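# Open the kettle lid by pressing its handle button

## Task

Push down the button on top of the kettle's handle until the lid pops open, with the kettle still upright. At the end the hand must no longer touch the kettle and the button must have returned to its raised position. The tumbler, the pink cup, the carton, the white mug and the steel pot must all remain upright.

## Robot and tools

Robot: two arms, left_arm and right_arm, each ending in a two-finger gripper. Calibrated bases in the scene frame: left_arm at (-0.021, +0.327, 0) m with quat_wxyz (+1.000, 0, 0, -0.021); right_arm at (-0.009, -0.282, 0) m with quat_wxyz (+1.000, 0, 0, -0.002). The arm names do not match image sides.

Frame: every pose, target and reading uses the scene frame. Its origin sits on the table surface halfway between the nominal bases. +x points out over the table, +z points up, and left_arm is on the +y side. A gripper's fingers point along its own +z axis and spread along its own y axis. end_effector_position is the spot between the finger pads, roughly 1 cm short of the tips. Reported positions and orientations can be wrong by a few cm, more at long reach. Friction and gravity can leave a hand resting a centimetre or more from its command even without contact.

Row layout, shared by all motion tools: one flat list of 16 numbers covering both arms. First left_arm: x, y, z (metres, absolute position in the scene frame), then qw, qx, qy, qz (absolute orientation, w first), then opening. Then the same eight for right_arm. Opening runs from -1 (closed) to +1 (fully open, 0.094 m). Every row must contain both arms, even if only one moves. To keep an arm still, resend the exact pose it reported just before it started holding, plus its wanted opening. To keep an orientation, repeat one fixed quaternion rather than copying the drifting reported one. Resending an opening value counts as a command, so 0 means half-closed, not unchanged.

execute_actions(actions, cameras): actions is a list of actions. Each action is a list of 1 to 15 rows, and each row lasts one control step of 1/30 s. If an action has fewer than 15 rows, its final row repeats until 15 steps pass. Every action takes 0.5 s. A target further than 0.6 m along any gripper axis from that gripper's starting position is rejected for both arms. If the first action fails that check against the last reported state, the whole call is rejected. An empty list just reports the state and images. cameras: a list of names, ["all"], [] or null.

move(target, speed, blend, opening_speed, blocking, cameras): target is one 16-number row or a list of up to 15 rows of absolute poses. Each gripper travels in a straight line from its Hand target toward them, and the 0.6 m check does not apply. speed is in m/s, 0.002 to 2.9, default 0.25. It can be one value or one per target; rotation is capped at twice that value in rad/s. blend, in metres, rounds corners between listed targets; the default 0 halts at each. opening_speed, 0.2 or higher, sets how fast openings change per second on the -1..1 scale. A changed opening on a later target is applied only when all arms have settled there. blocking=false returns after about 0.5 s while motion continues; a new move takes over from the running one. The whole move stops after 10 s. Paths do not avoid obstacles or the other arm. Faster moves lag and overshoot more and strike harder. Aiming further past a contact pushes harder. Do not route a path close to an arm's own base, as it can flip the shoulder. The move: line reports how it ended: done, off_target, moving, held or fault. It also lists limits, such as paced (pose clipped) or held (steps withheld by a check). done means at rest within 10 mm and 2 degrees; it says nothing about contact.

wait(seconds): 0 to 10 s, arms keep their last command; a running move continues. stop(): brakes the running move; it needs some distance. zoom_image(camera, region): camera is cam_high, cam_low, cam_left_wrist or cam_right_wrist. region is [x0, y0, x1, y1] in pixels, at most 504 by 504. Images are 896x504. read_manual(section): licence texts only. finished_scene(scene): ends scene number 1 to 3 for good; the goal must still hold without the robot.

Results: end_effector_position and end_effector_quat_wxyz for each arm. Hand target is where the arm is now being driven, and may fall short of your command. Tool commands shows gripper commands. grip_measured is the finger opening on the -1..1 scale, up to about 2.7 mm wide when empty. grip_effort_nm is the motor effort, negative when closing; it is not a finger force. Joint positions end with the opening in metres. Joint torques include gravity; joints 1-3 wrap at ±28 N m. Joint velocities may read within noise. Motor temperatures are also listed, and execute_actions results include some step positions. The controller limits each step's orientation change to 40 degrees from the measured one, so large turns need several commands.

Avoid: hard hits, slams, very hard pushes and dropping things. Never let the grippers or arms strike each other, and never close one gripper on the other's fingers. Keep the wrist cable off objects, since it counts as a touch. Don't knock anything over or off the table. Watch motor heat: holding stretched poses or pushing at unreachable targets heats motors. MOTOR HOT appears at 75 °C, the arm folds and idles at 90 °C, and it falls limp at 100 °C. Press the button with a slow, short move, then lift clear so it springs back up.

Each tool is called after ">>>" as name(argument=value, ...), one argument or row to a line, values as JSON.

## Session

>>> execute_actions(
  actions=[],
)

Scene clock: 0.00 s.
left_arm: end_effector_position=(+0.2437, +0.0357, +0.3237) grip_measured=+1.000 grip_effort_nm=n/a end_effector_quat_wxyz=(+0.606, +0.128, +0.705, -0.345) | right_arm: end_effector_position=(+0.3188, -0.1481, +0.2135) grip_measured=+1.000 grip_effort_nm=n/a end_effector_quat_wxyz=(+0.423, +0.038, +0.890, +0.164)
Joint positions: left_arm=[-0.908 1.085 0.759 0.299 -0.252 -0.345 0.094] | right_arm=[0.428 1.107 0.887 -0.411 0.078 0.47 0.094]
Joint velocities: within noise
Joint torques (N m): no reading
Motor temperatures (°C): left_arm=[26 34 28 27 26 26 25] | right_arm=[25 32 29 29 29 26 25]
Heat: left arm: 34 °C; right arm: 32 °C.
Hand target: left_arm +0.2432, +0.0366, +0.3240; +0.605, +0.129, +0.706, -0.344 | right_arm +0.3204, -0.1480, +0.2235; +0.435, +0.038, +0.884, +0.168
Tool commands: left_gripper/opening=+1.0 right_gripper/opening=+1.0

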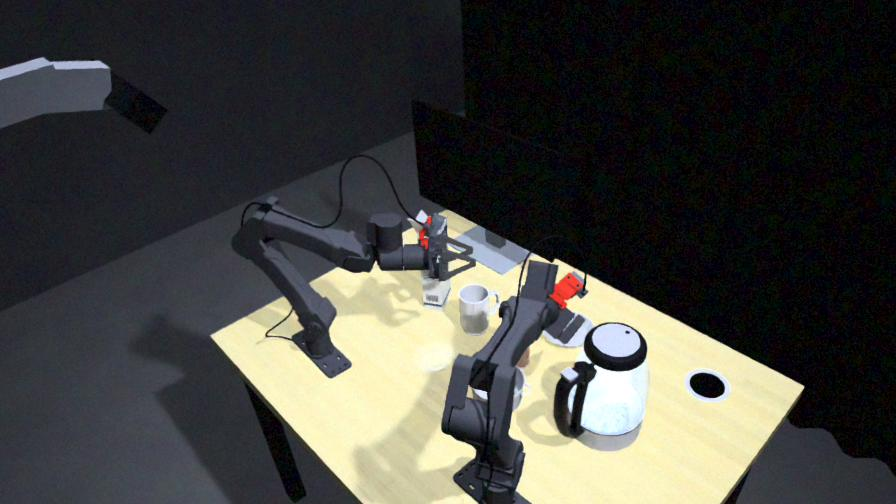

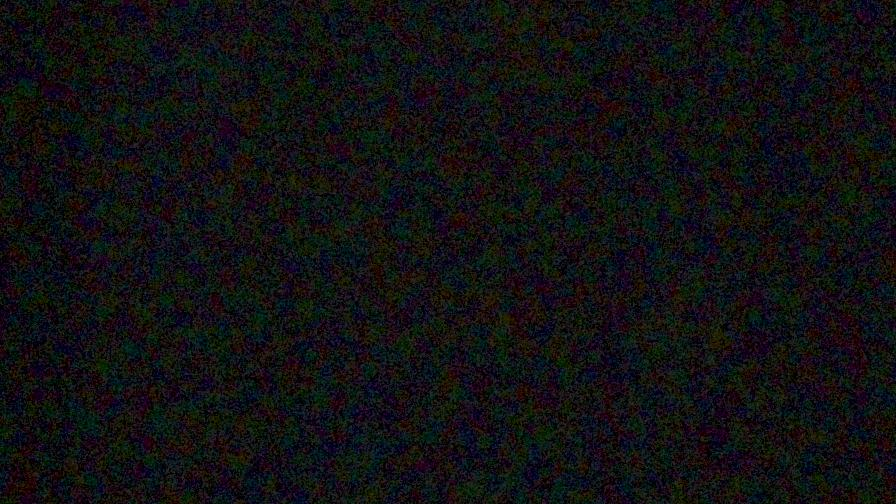

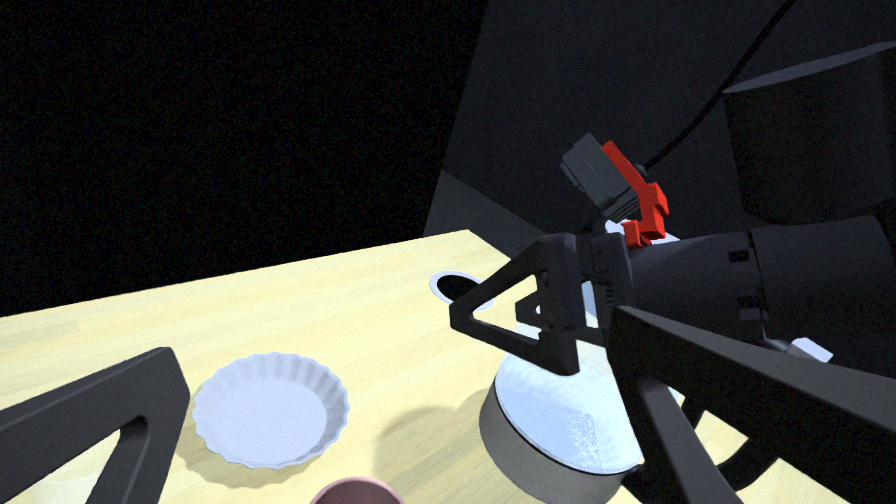

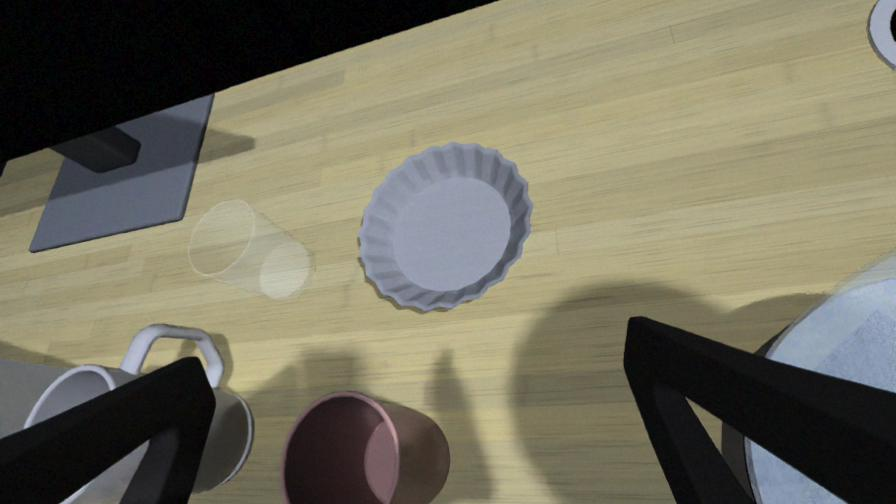

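>>> zoom_image(
  camera="cam_high",
  region=[450, 250, 720, 500],
)

>>> move(
  target=[0.2432, 0.0366, 0.324, 0.605, 0.129, 0.706, -0.344, 1, 0.22, -0.21, 0.38, 0.421, 0.0, 0.907, 0.0, -1],
  cameras=["all"],
)

Scaled by 1.867 from the camera's 896x504 image, which has a finer 1280x720 frame.

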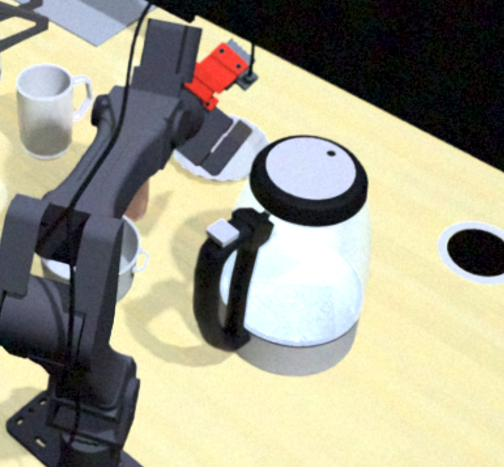

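Scene clock: 9.17 s.
left_arm: end_effector_position=(+0.2437, +0.0357, +0.3237) grip_measured=+1.000 grip_effort_nm=-0.007 end_effector_quat_wxyz=(+0.606, +0.128, +0.705, -0.345) | right_arm: end_effector_position=(+0.2212, -0.2077, +0.3709) grip_measured=-0.997 grip_effort_nm=-0.188 end_effector_quat_wxyz=(+0.410, -0.008, +0.912, -0.003)
Joint positions: left_arm=[-0.908 1.085 0.759 0.299 -0.252 -0.345 0.094] | right_arm=[0.647 1.119 1.705 -1.423 0.464 0.445 0]
Joint torques (N m): left_arm=[-0.1 -3.12 7.02 2.16 0.02 0.02] | right_arm=[0.55 -1.76 7.54 1.46 0.37 0.17]
Heat: left arm: 34 °C; right arm: 32 °C.
Hand target: left_arm +0.2432, +0.0366, +0.3240; +0.605, +0.129, +0.706, -0.344 | right_arm +0.2199, -0.2101, +0.3798; +0.421, +0.000, +0.907, +0.000
Off the commanded pose: left_arm 0.001 m, 0 deg | right_arm 0.009 m, 2 deg.
move: done

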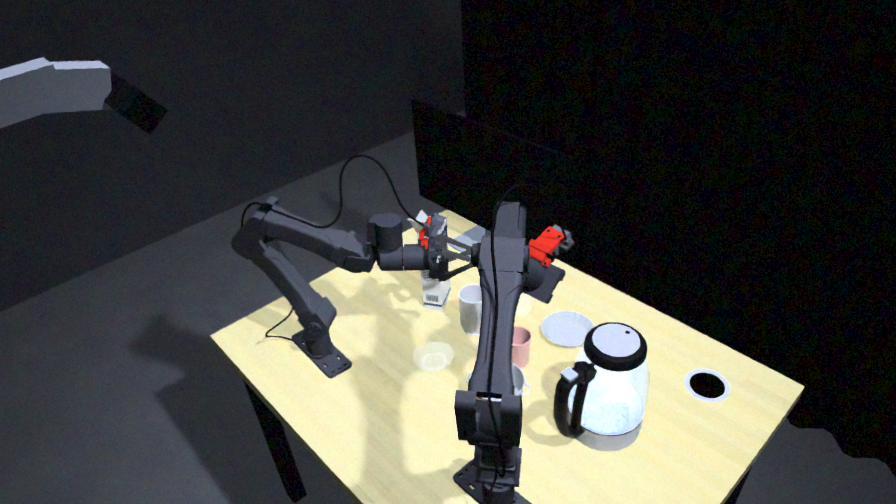

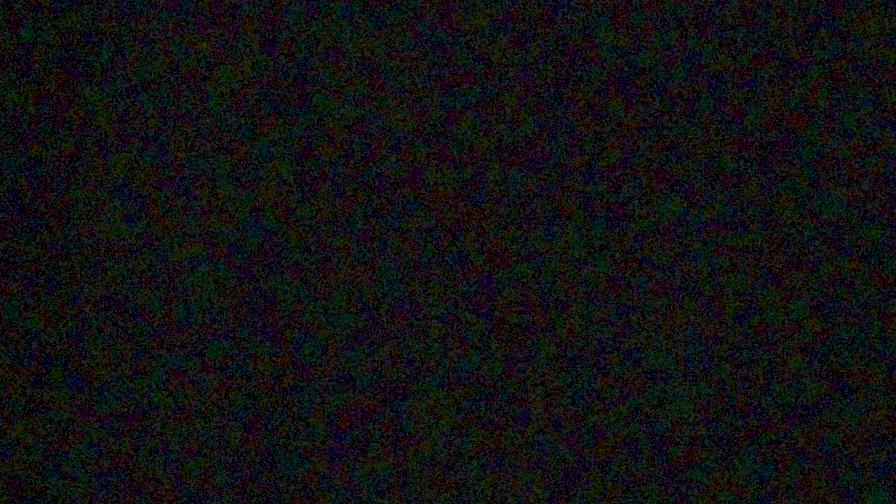

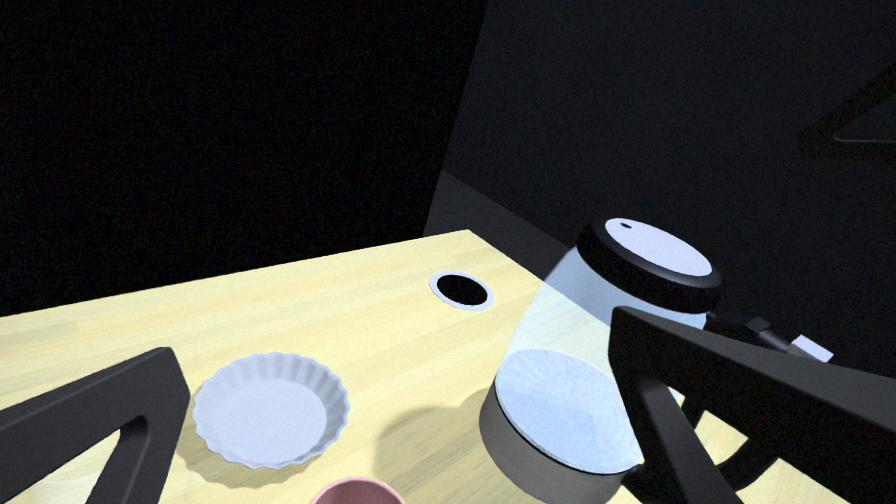

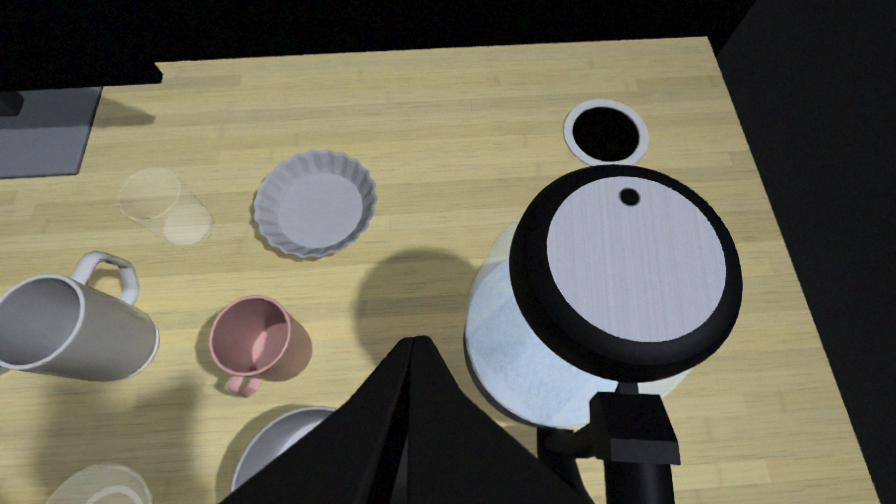

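>>> zoom_image(
  camera="cam_right_wrist",
  region=[520, 340, 760, 504],
)

>>> zoom_image(
  camera="cam_left_wrist",
  region=[560, 200, 880, 400],
)

>>> zoom_image(
  camera="cam_high",
  region=[540, 310, 660, 450],
)

Scaled by 2.100 from the camera's 896x504 image, which has a finer 1280x720 frame.

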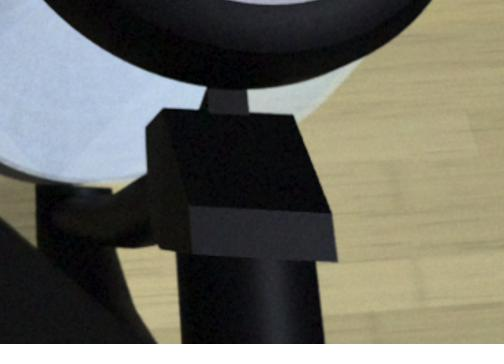

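Scaled by 1.575 from the camera's 896x504 image, which has a finer 1280x720 frame.

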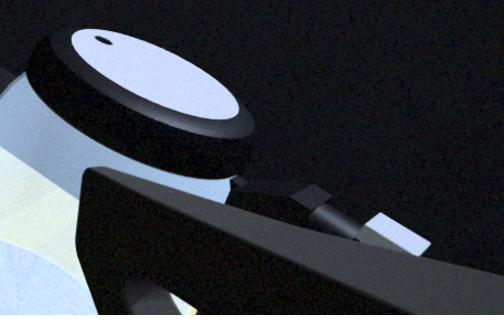

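Scaled by 3.600 from the camera's 896x504 image, which has a finer 1280x720 frame.

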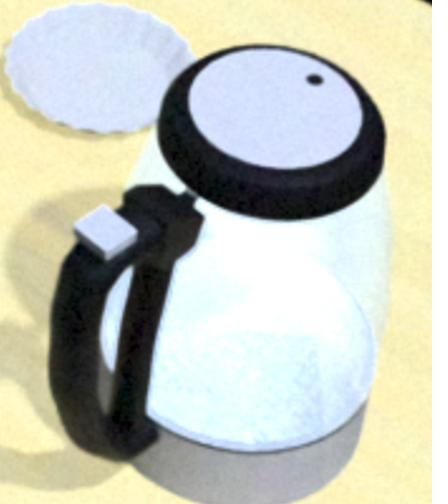

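>>> move(
  target=[0.2432, 0.0366, 0.324, 0.605, 0.129, 0.706, -0.344, 1, 0.17, -0.24, 0.38, 0.13, 0.0, 0.9915, 0.0, -1],
  cameras=["all"],
)

Scene clock: 42.80 s.
left_arm: end_effector_position=(+0.2437, +0.0357, +0.3237) grip_measured=+1.000 grip_effort_nm=-0.002 end_effector_quat_wxyz=(+0.606, +0.128, +0.705, -0.345) | right_arm: end_effector_position=(+0.1720, -0.2392, +0.3825) grip_measured=-0.997 grip_effort_nm=-0.183 end_effector_quat_wxyz=(+0.376, -0.005, +0.924, +0.075)
Joint positions: left_arm=[-0.908 1.085 0.759 0.299 -0.252 -0.345 0.094] | right_arm=[0.287 1.012 1.798 -1.571 0.058 0.25 0]
Joint torques (N m): left_arm=[-0.16 -3.33 7.13 2.16 -0.02 0.04] | right_arm=[-0.5 -0.12 3.67 1.62 -0.05 -0.06]
Motor temperatures (°C): left_arm=[26 34 30 33 26 26 25] | right_arm=[25 32 32 32 29 26 25]
Heat: left arm: 34 °C; right arm: 32 °C.
Hand target: left_arm +0.2432, +0.0366, +0.3240; +0.605, +0.129, +0.706, -0.344 | right_arm +0.1705, -0.2399, +0.3795; +0.373, -0.009, +0.925, +0.073
Off the commanded pose: left_arm 0.001 m, 0 deg | right_arm 0.003 m, 31 deg.
joint sent to its limit (right arm) — joint 4 (wrist pitch), lower limit. The joint targets are off in orientation, not in position.
move: off_target (right_arm)

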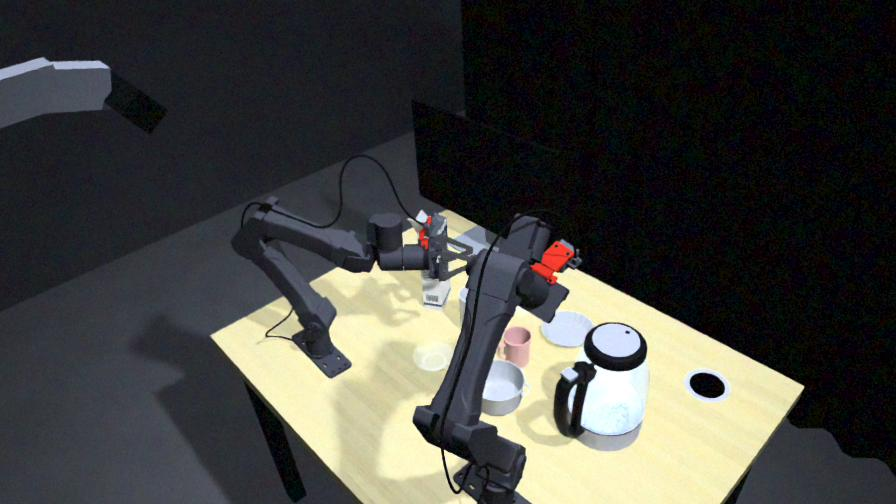

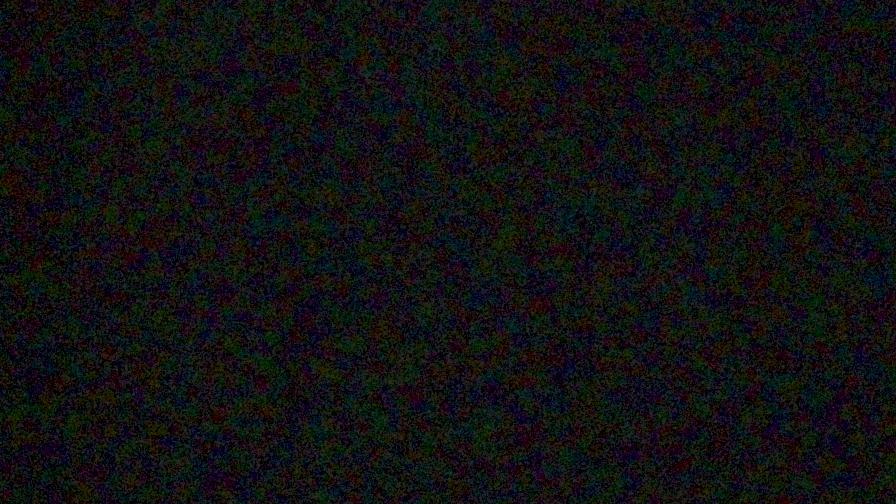

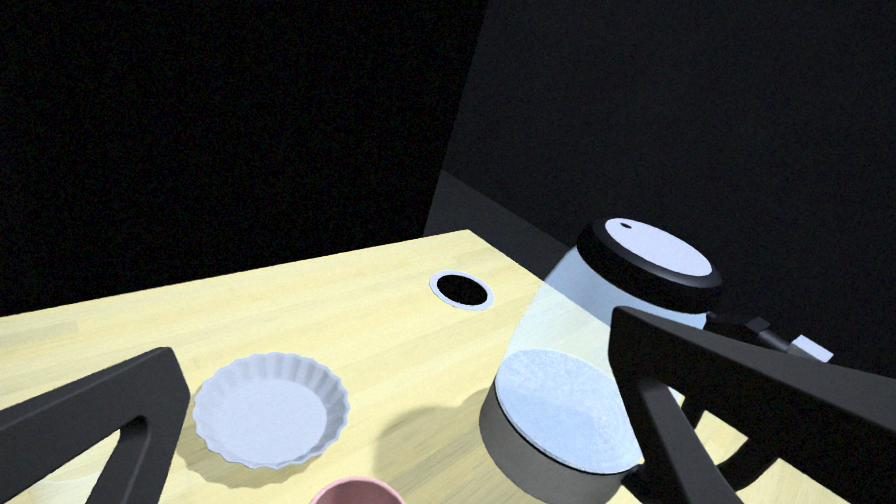

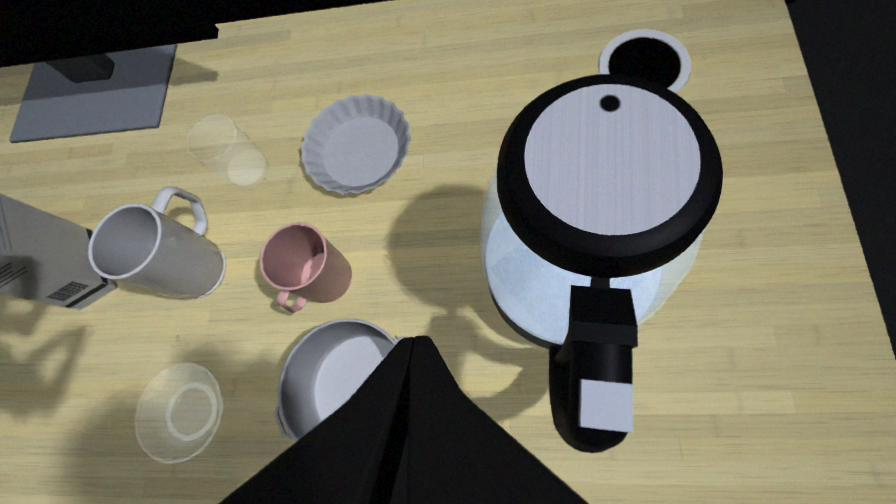

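>>> move(
  target=[0.2432, 0.0366, 0.324, 0.605, 0.129, 0.706, -0.344, 1, 0.153, -0.302, 0.31, 0.437, 0.055, 0.897, -0.027, -1],
  cameras=["all"],
)

Scene clock: 56.77 s.
left_arm: end_effector_position=(+0.2437, +0.0357, +0.3237) grip_measured=+1.000 grip_effort_nm=-0.007 end_effector_quat_wxyz=(+0.606, +0.128, +0.705, -0.345) | right_arm: end_effector_position=(+0.1529, -0.3020, +0.3101) grip_measured=-0.997 grip_effort_nm=-0.178 end_effector_quat_wxyz=(+0.430, +0.060, +0.900, -0.027)
Joint positions: left_arm=[-0.908 1.085 0.759 0.299 -0.252 -0.345 0.094] | right_arm=[-0.105 0.631 1.257 -1.306 0.017 0.016 0]
Joint torques (N m): left_arm=[0.03 -3.14 7.02 2.15 0 0.07] | right_arm=[-0.5 1.28 4.41 1.92 -0.08 -0.05]
Heat: left arm: 34 °C; right arm: 32 °C.
Hand target: left_arm +0.2432, +0.0366, +0.3240; +0.605, +0.129, +0.706, -0.344 | right_arm +0.1530, -0.3019, +0.3101; +0.437, +0.056, +0.897, -0.029
Off the commanded pose: left_arm 0.001 m, 0 deg | right_arm 0.000 m, 1 deg.
move: done

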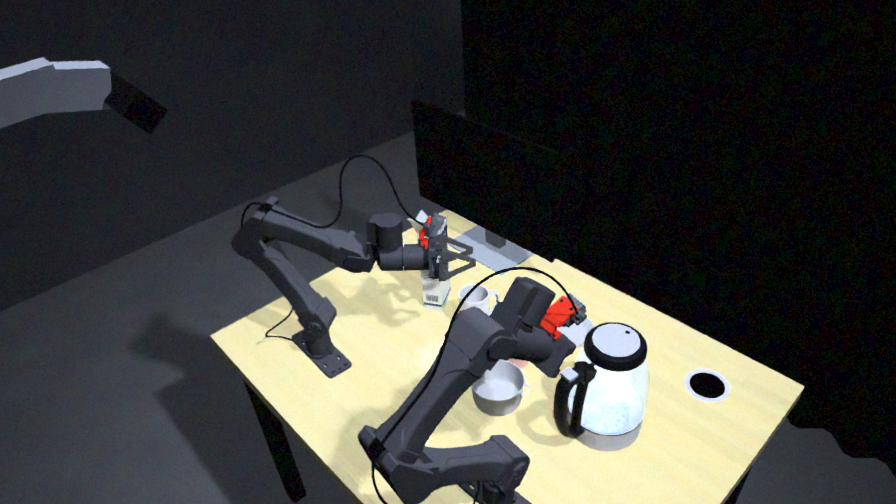

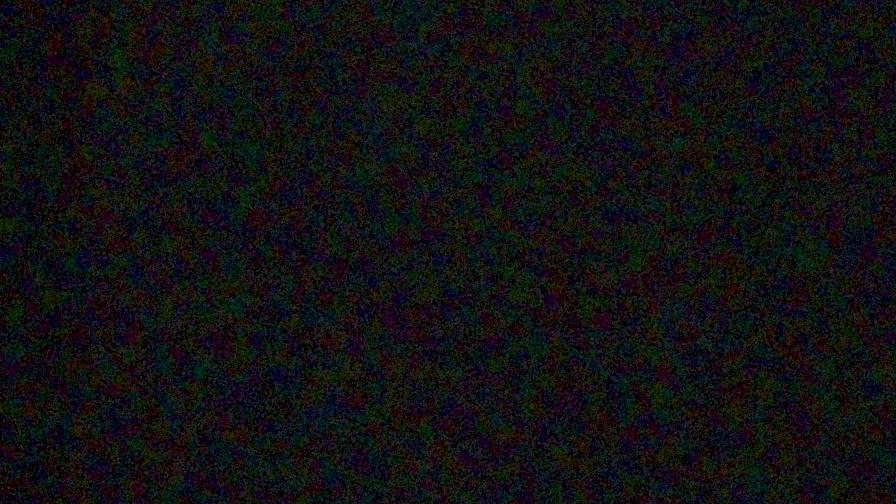

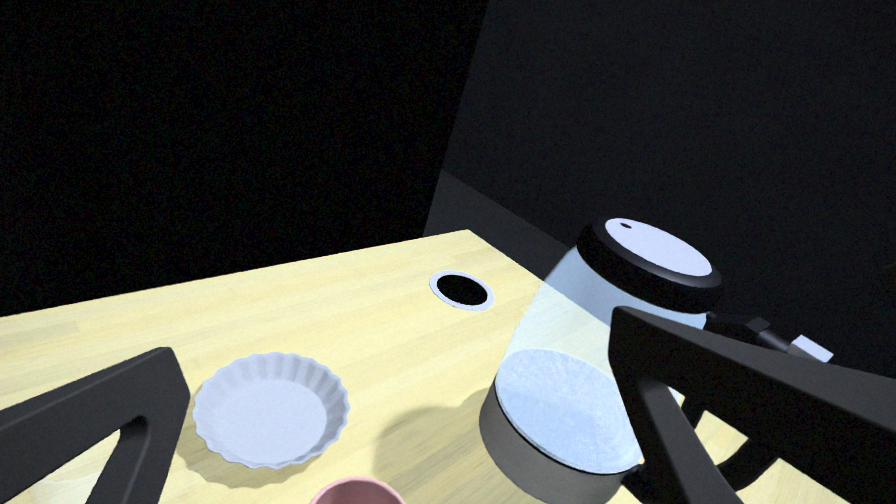

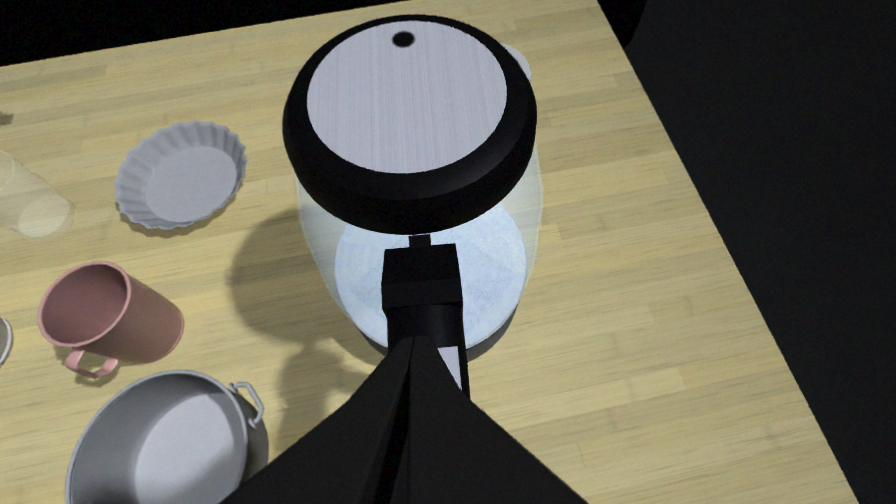

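>>> move(
  target=[
    [0.2432, 0.0366, 0.324, 0.605, 0.129, 0.706, -0.344, 1, 0.151, -0.307, 0.272, 0.437, 0.055, 0.897, -0.027, -1],
    [0.2432, 0.0366, 0.324, 0.605, 0.129, 0.706, -0.344, 1, 0.151, -0.307, 0.257, 0.437, 0.055, 0.897, -0.027, -1],
  ],
  speed=[0.1, 0.03],
  cameras=["all"],
)

>>> zoom_image(
  camera="cam_high",
  region=[500, 290, 660, 450],
)

>>> zoom_image(
  camera="cam_left_wrist",
  region=[660, 240, 890, 400],
)

Scene clock: 67.53 s.
left_arm: end_effector_position=(+0.2437, +0.0357, +0.3237) grip_measured=+1.000 grip_effort_nm=-0.002 end_effector_quat_wxyz=(+0.606, +0.128, +0.705, -0.345) | right_arm: end_effector_position=(+0.1504, -0.3074, +0.2572) grip_measured=-0.997 grip_effort_nm=-0.188 end_effector_quat_wxyz=(+0.428, +0.062, +0.901, -0.027)
Joint positions: left_arm=[-0.908 1.085 0.759 0.299 -0.252 -0.345 0.094] | right_arm=[-0.332 0.484 1.001 -1.21 -0.158 -0.125 0]
Joint torques (N m): left_arm=[0.13 -3.25 6.79 2.15 0.02 0.07] | right_arm=[-0.51 1.46 4.85 1.89 -0.2 -0.03]
Heat: left arm: 34 °C; right arm: 34 °C.
Hand target: left_arm +0.2432, +0.0366, +0.3240; +0.605, +0.129, +0.706, -0.344 | right_arm +0.1510, -0.3069, +0.2571; +0.437, +0.056, +0.897, -0.029
Off the commanded pose: left_arm 0.001 m, 0 deg | right_arm 0.001 m, 1 deg.
move: done

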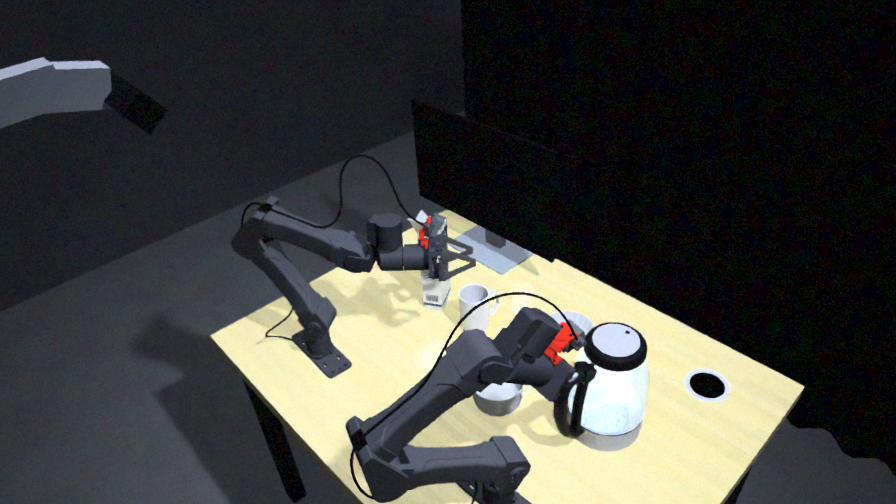

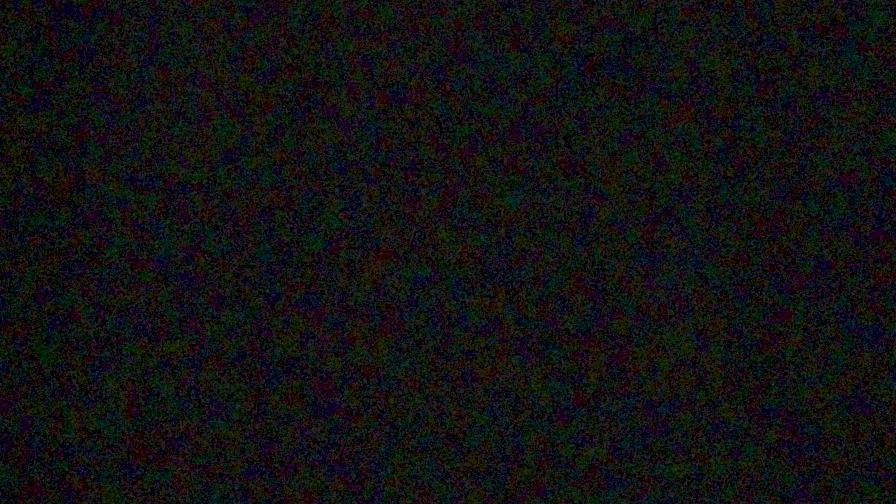

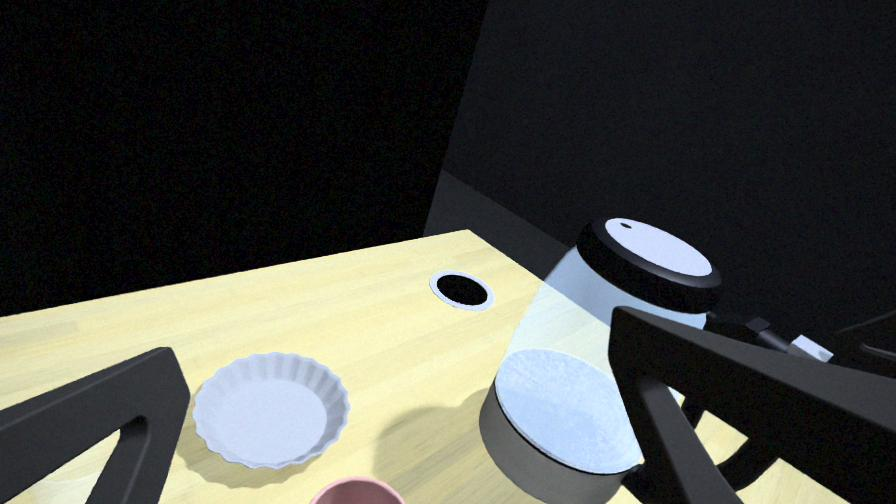

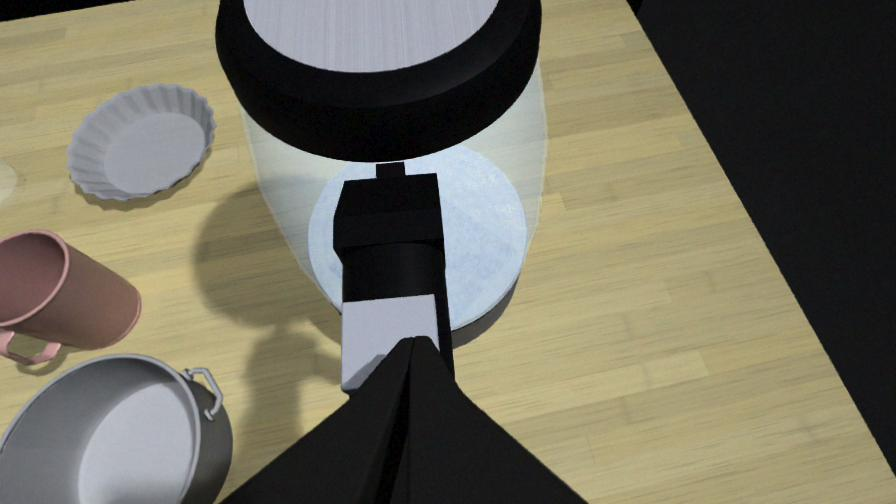

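Scaled by 3.150 from the camera's 896x504 image, which has a finer 1280x720 frame.

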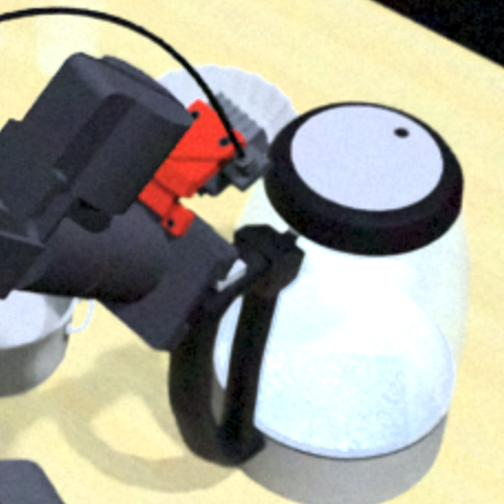

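Scaled by 2.191 from the camera's 896x504 image, which has a finer 1280x720 frame.

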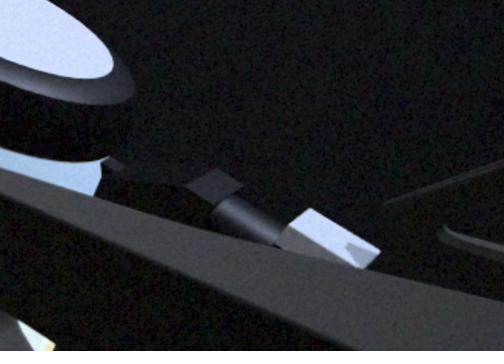

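>>> move(
  target=[
    [0.2432, 0.0366, 0.324, 0.605, 0.129, 0.706, -0.344, 1, 0.151, -0.303, 0.255, 0.437, 0.055, 0.897, -0.027, -1],
    [0.2432, 0.0366, 0.324, 0.605, 0.129, 0.706, -0.344, 1, 0.151, -0.303, 0.248, 0.437, 0.055, 0.897, -0.027, -1],
  ],
  speed=[0.03, 0.015],
  cameras=["all"],
)

>>> zoom_image(
  camera="cam_left_wrist",
  region=[660, 240, 890, 400],
)

Scene clock: 73.57 s.
left_arm: end_effector_position=(+0.2437, +0.0357, +0.3237) grip_measured=+1.000 grip_effort_nm=-0.002 end_effector_quat_wxyz=(+0.606, +0.128, +0.705, -0.345) | right_arm: end_effector_position=(+0.1502, -0.3018, +0.2521) grip_measured=-0.997 grip_effort_nm=-0.178 end_effector_quat_wxyz=(+0.436, +0.050, +0.898, -0.024)
Joint positions: left_arm=[-0.908 1.085 0.759 0.299 -0.252 -0.345 0.094] | right_arm=[-0.238 0.45 0.964 -1.186 -0.102 -0.08 0]
Joint torques (N m): left_arm=[-0.05 -3.29 7.06 2.19 -0.02 0.05] | right_arm=[0.49 2 4.34 1.91 0.07 0.16]
Heat: left arm: 35 °C; right arm: 34 °C.
Hand target: left_arm +0.2432, +0.0366, +0.3240; +0.605, +0.129, +0.706, -0.344 | right_arm +0.1510, -0.3031, +0.2480; +0.437, +0.054, +0.897, -0.026
Off the commanded pose: left_arm 0.001 m, 0 deg | right_arm 0.004 m, 1 deg.
move: done

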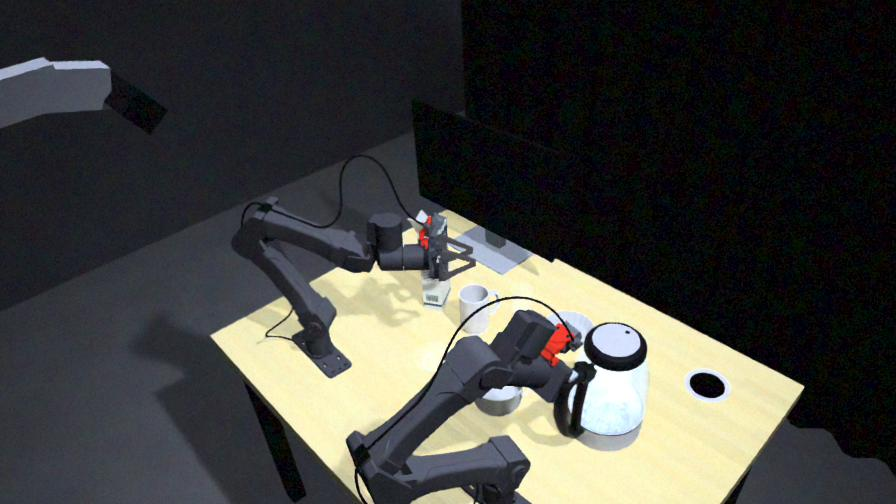

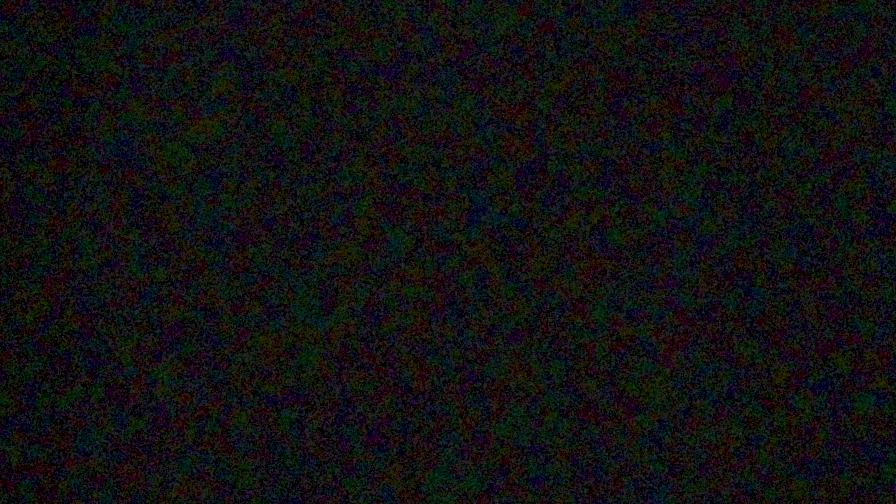

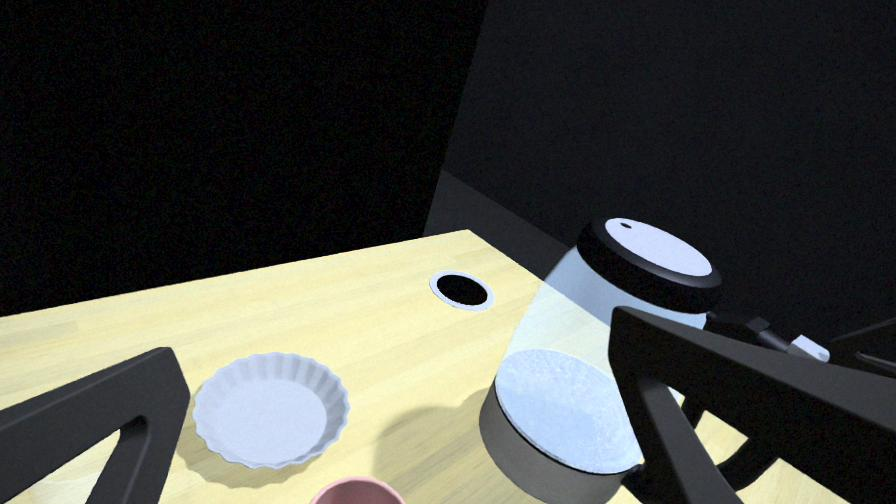

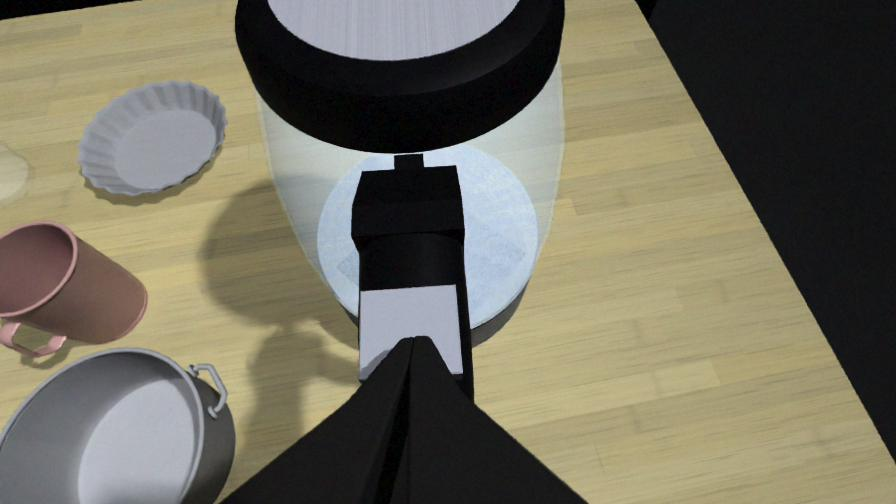

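Scaled by 2.191 from the camera's 896x504 image, which has a finer 1280x720 frame.

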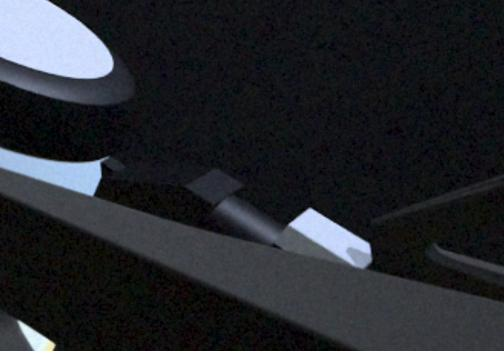

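>>> move(
  target=[0.2432, 0.0366, 0.324, 0.605, 0.129, 0.706, -0.344, 1, 0.151, -0.3035, 0.235, 0.437, 0.055, 0.897, -0.027, -1],
  speed=0.025,
  cameras=["all"],
)

Scene clock: 77.90 s.
left_arm: end_effector_position=(+0.2437, +0.0357, +0.3237) grip_measured=+1.000 grip_effort_nm=-0.002 end_effector_quat_wxyz=(+0.606, +0.128, +0.705, -0.345) | right_arm: end_effector_position=(+0.1500, -0.3018, +0.2457) grip_measured=-0.997 grip_effort_nm=-0.183 end_effector_quat_wxyz=(+0.447, +0.049, +0.893, -0.026)
Joint positions: left_arm=[-0.908 1.085 0.759 0.299 -0.252 -0.345 0.094] | right_arm=[-0.237 0.406 0.916 -1.157 -0.102 -0.08 0]
Joint torques (N m): left_arm=[0.05 -3.1 7.16 2.2 -0.02 0.02] | right_arm=[0.08 2.86 3.73 1.91 0.04 0.13]
Heat: left arm: 35 °C; right arm: 34 °C.
Hand target: left_arm +0.2432, +0.0366, +0.3240; +0.605, +0.129, +0.706, -0.344 | right_arm +0.1508, -0.3035, +0.2351; +0.437, +0.055, +0.897, -0.027
Off the commanded pose: left_arm 0.001 m, 0 deg | right_arm 0.011 m, 1 deg.
move: off_target (right_arm)

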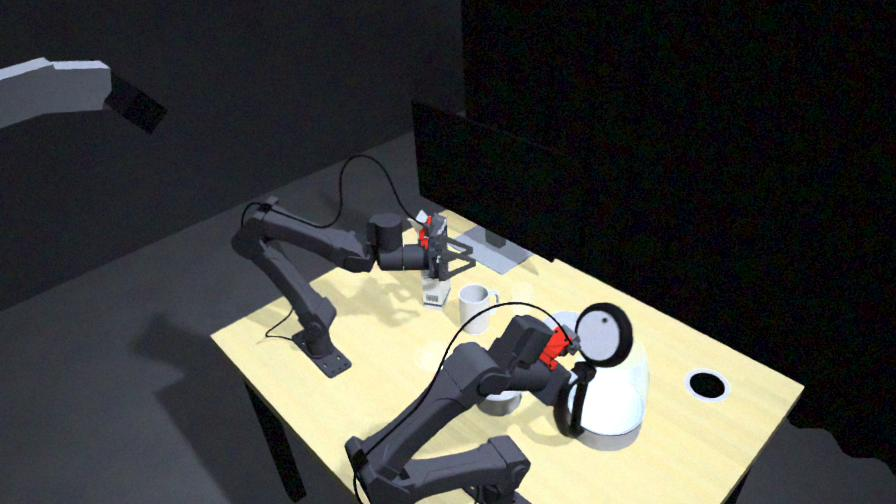

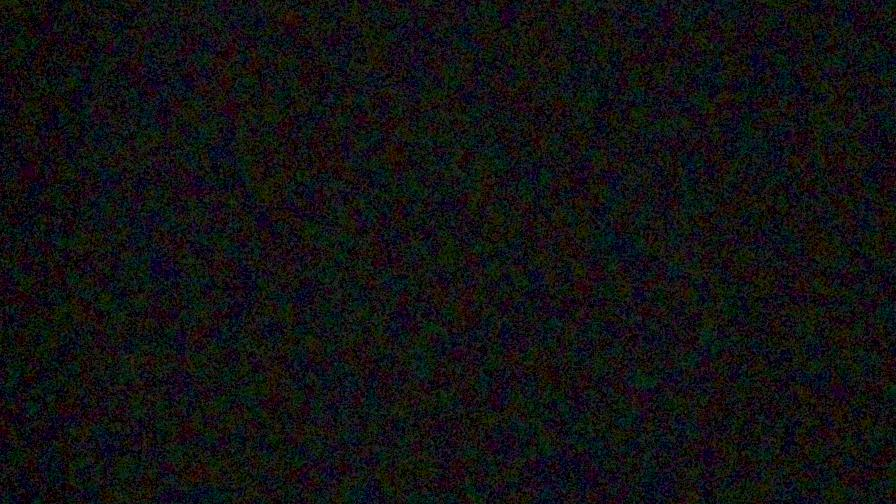

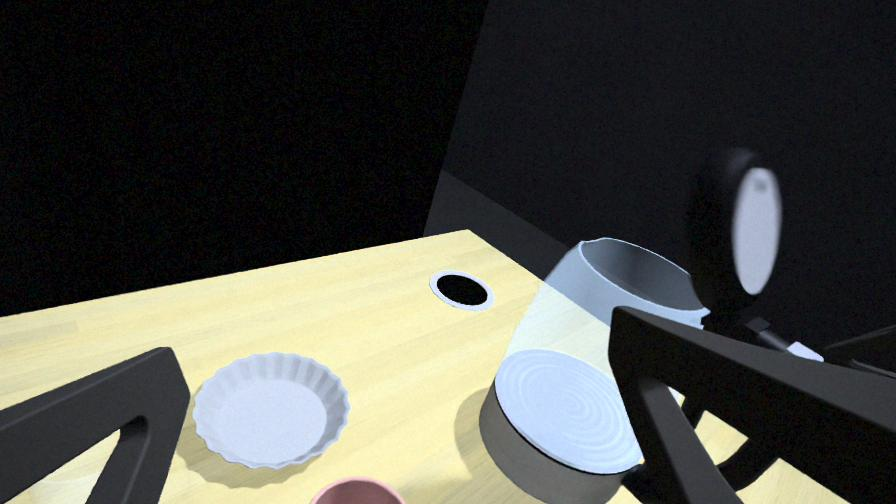

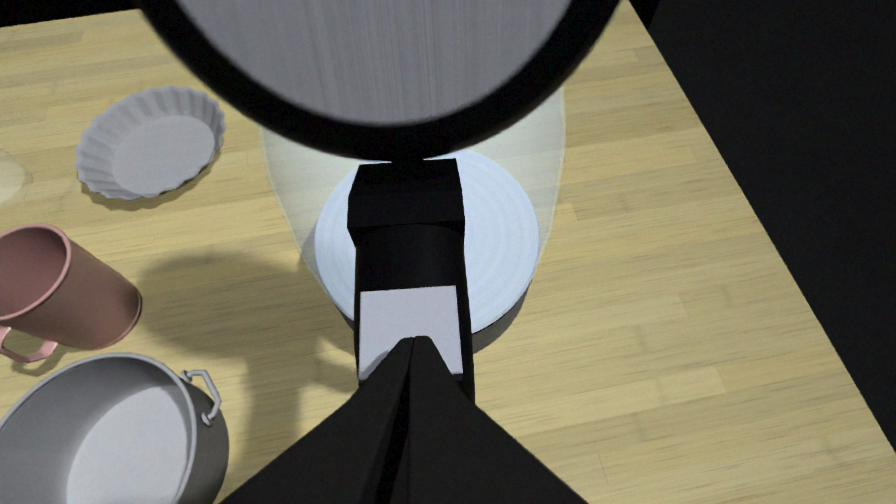

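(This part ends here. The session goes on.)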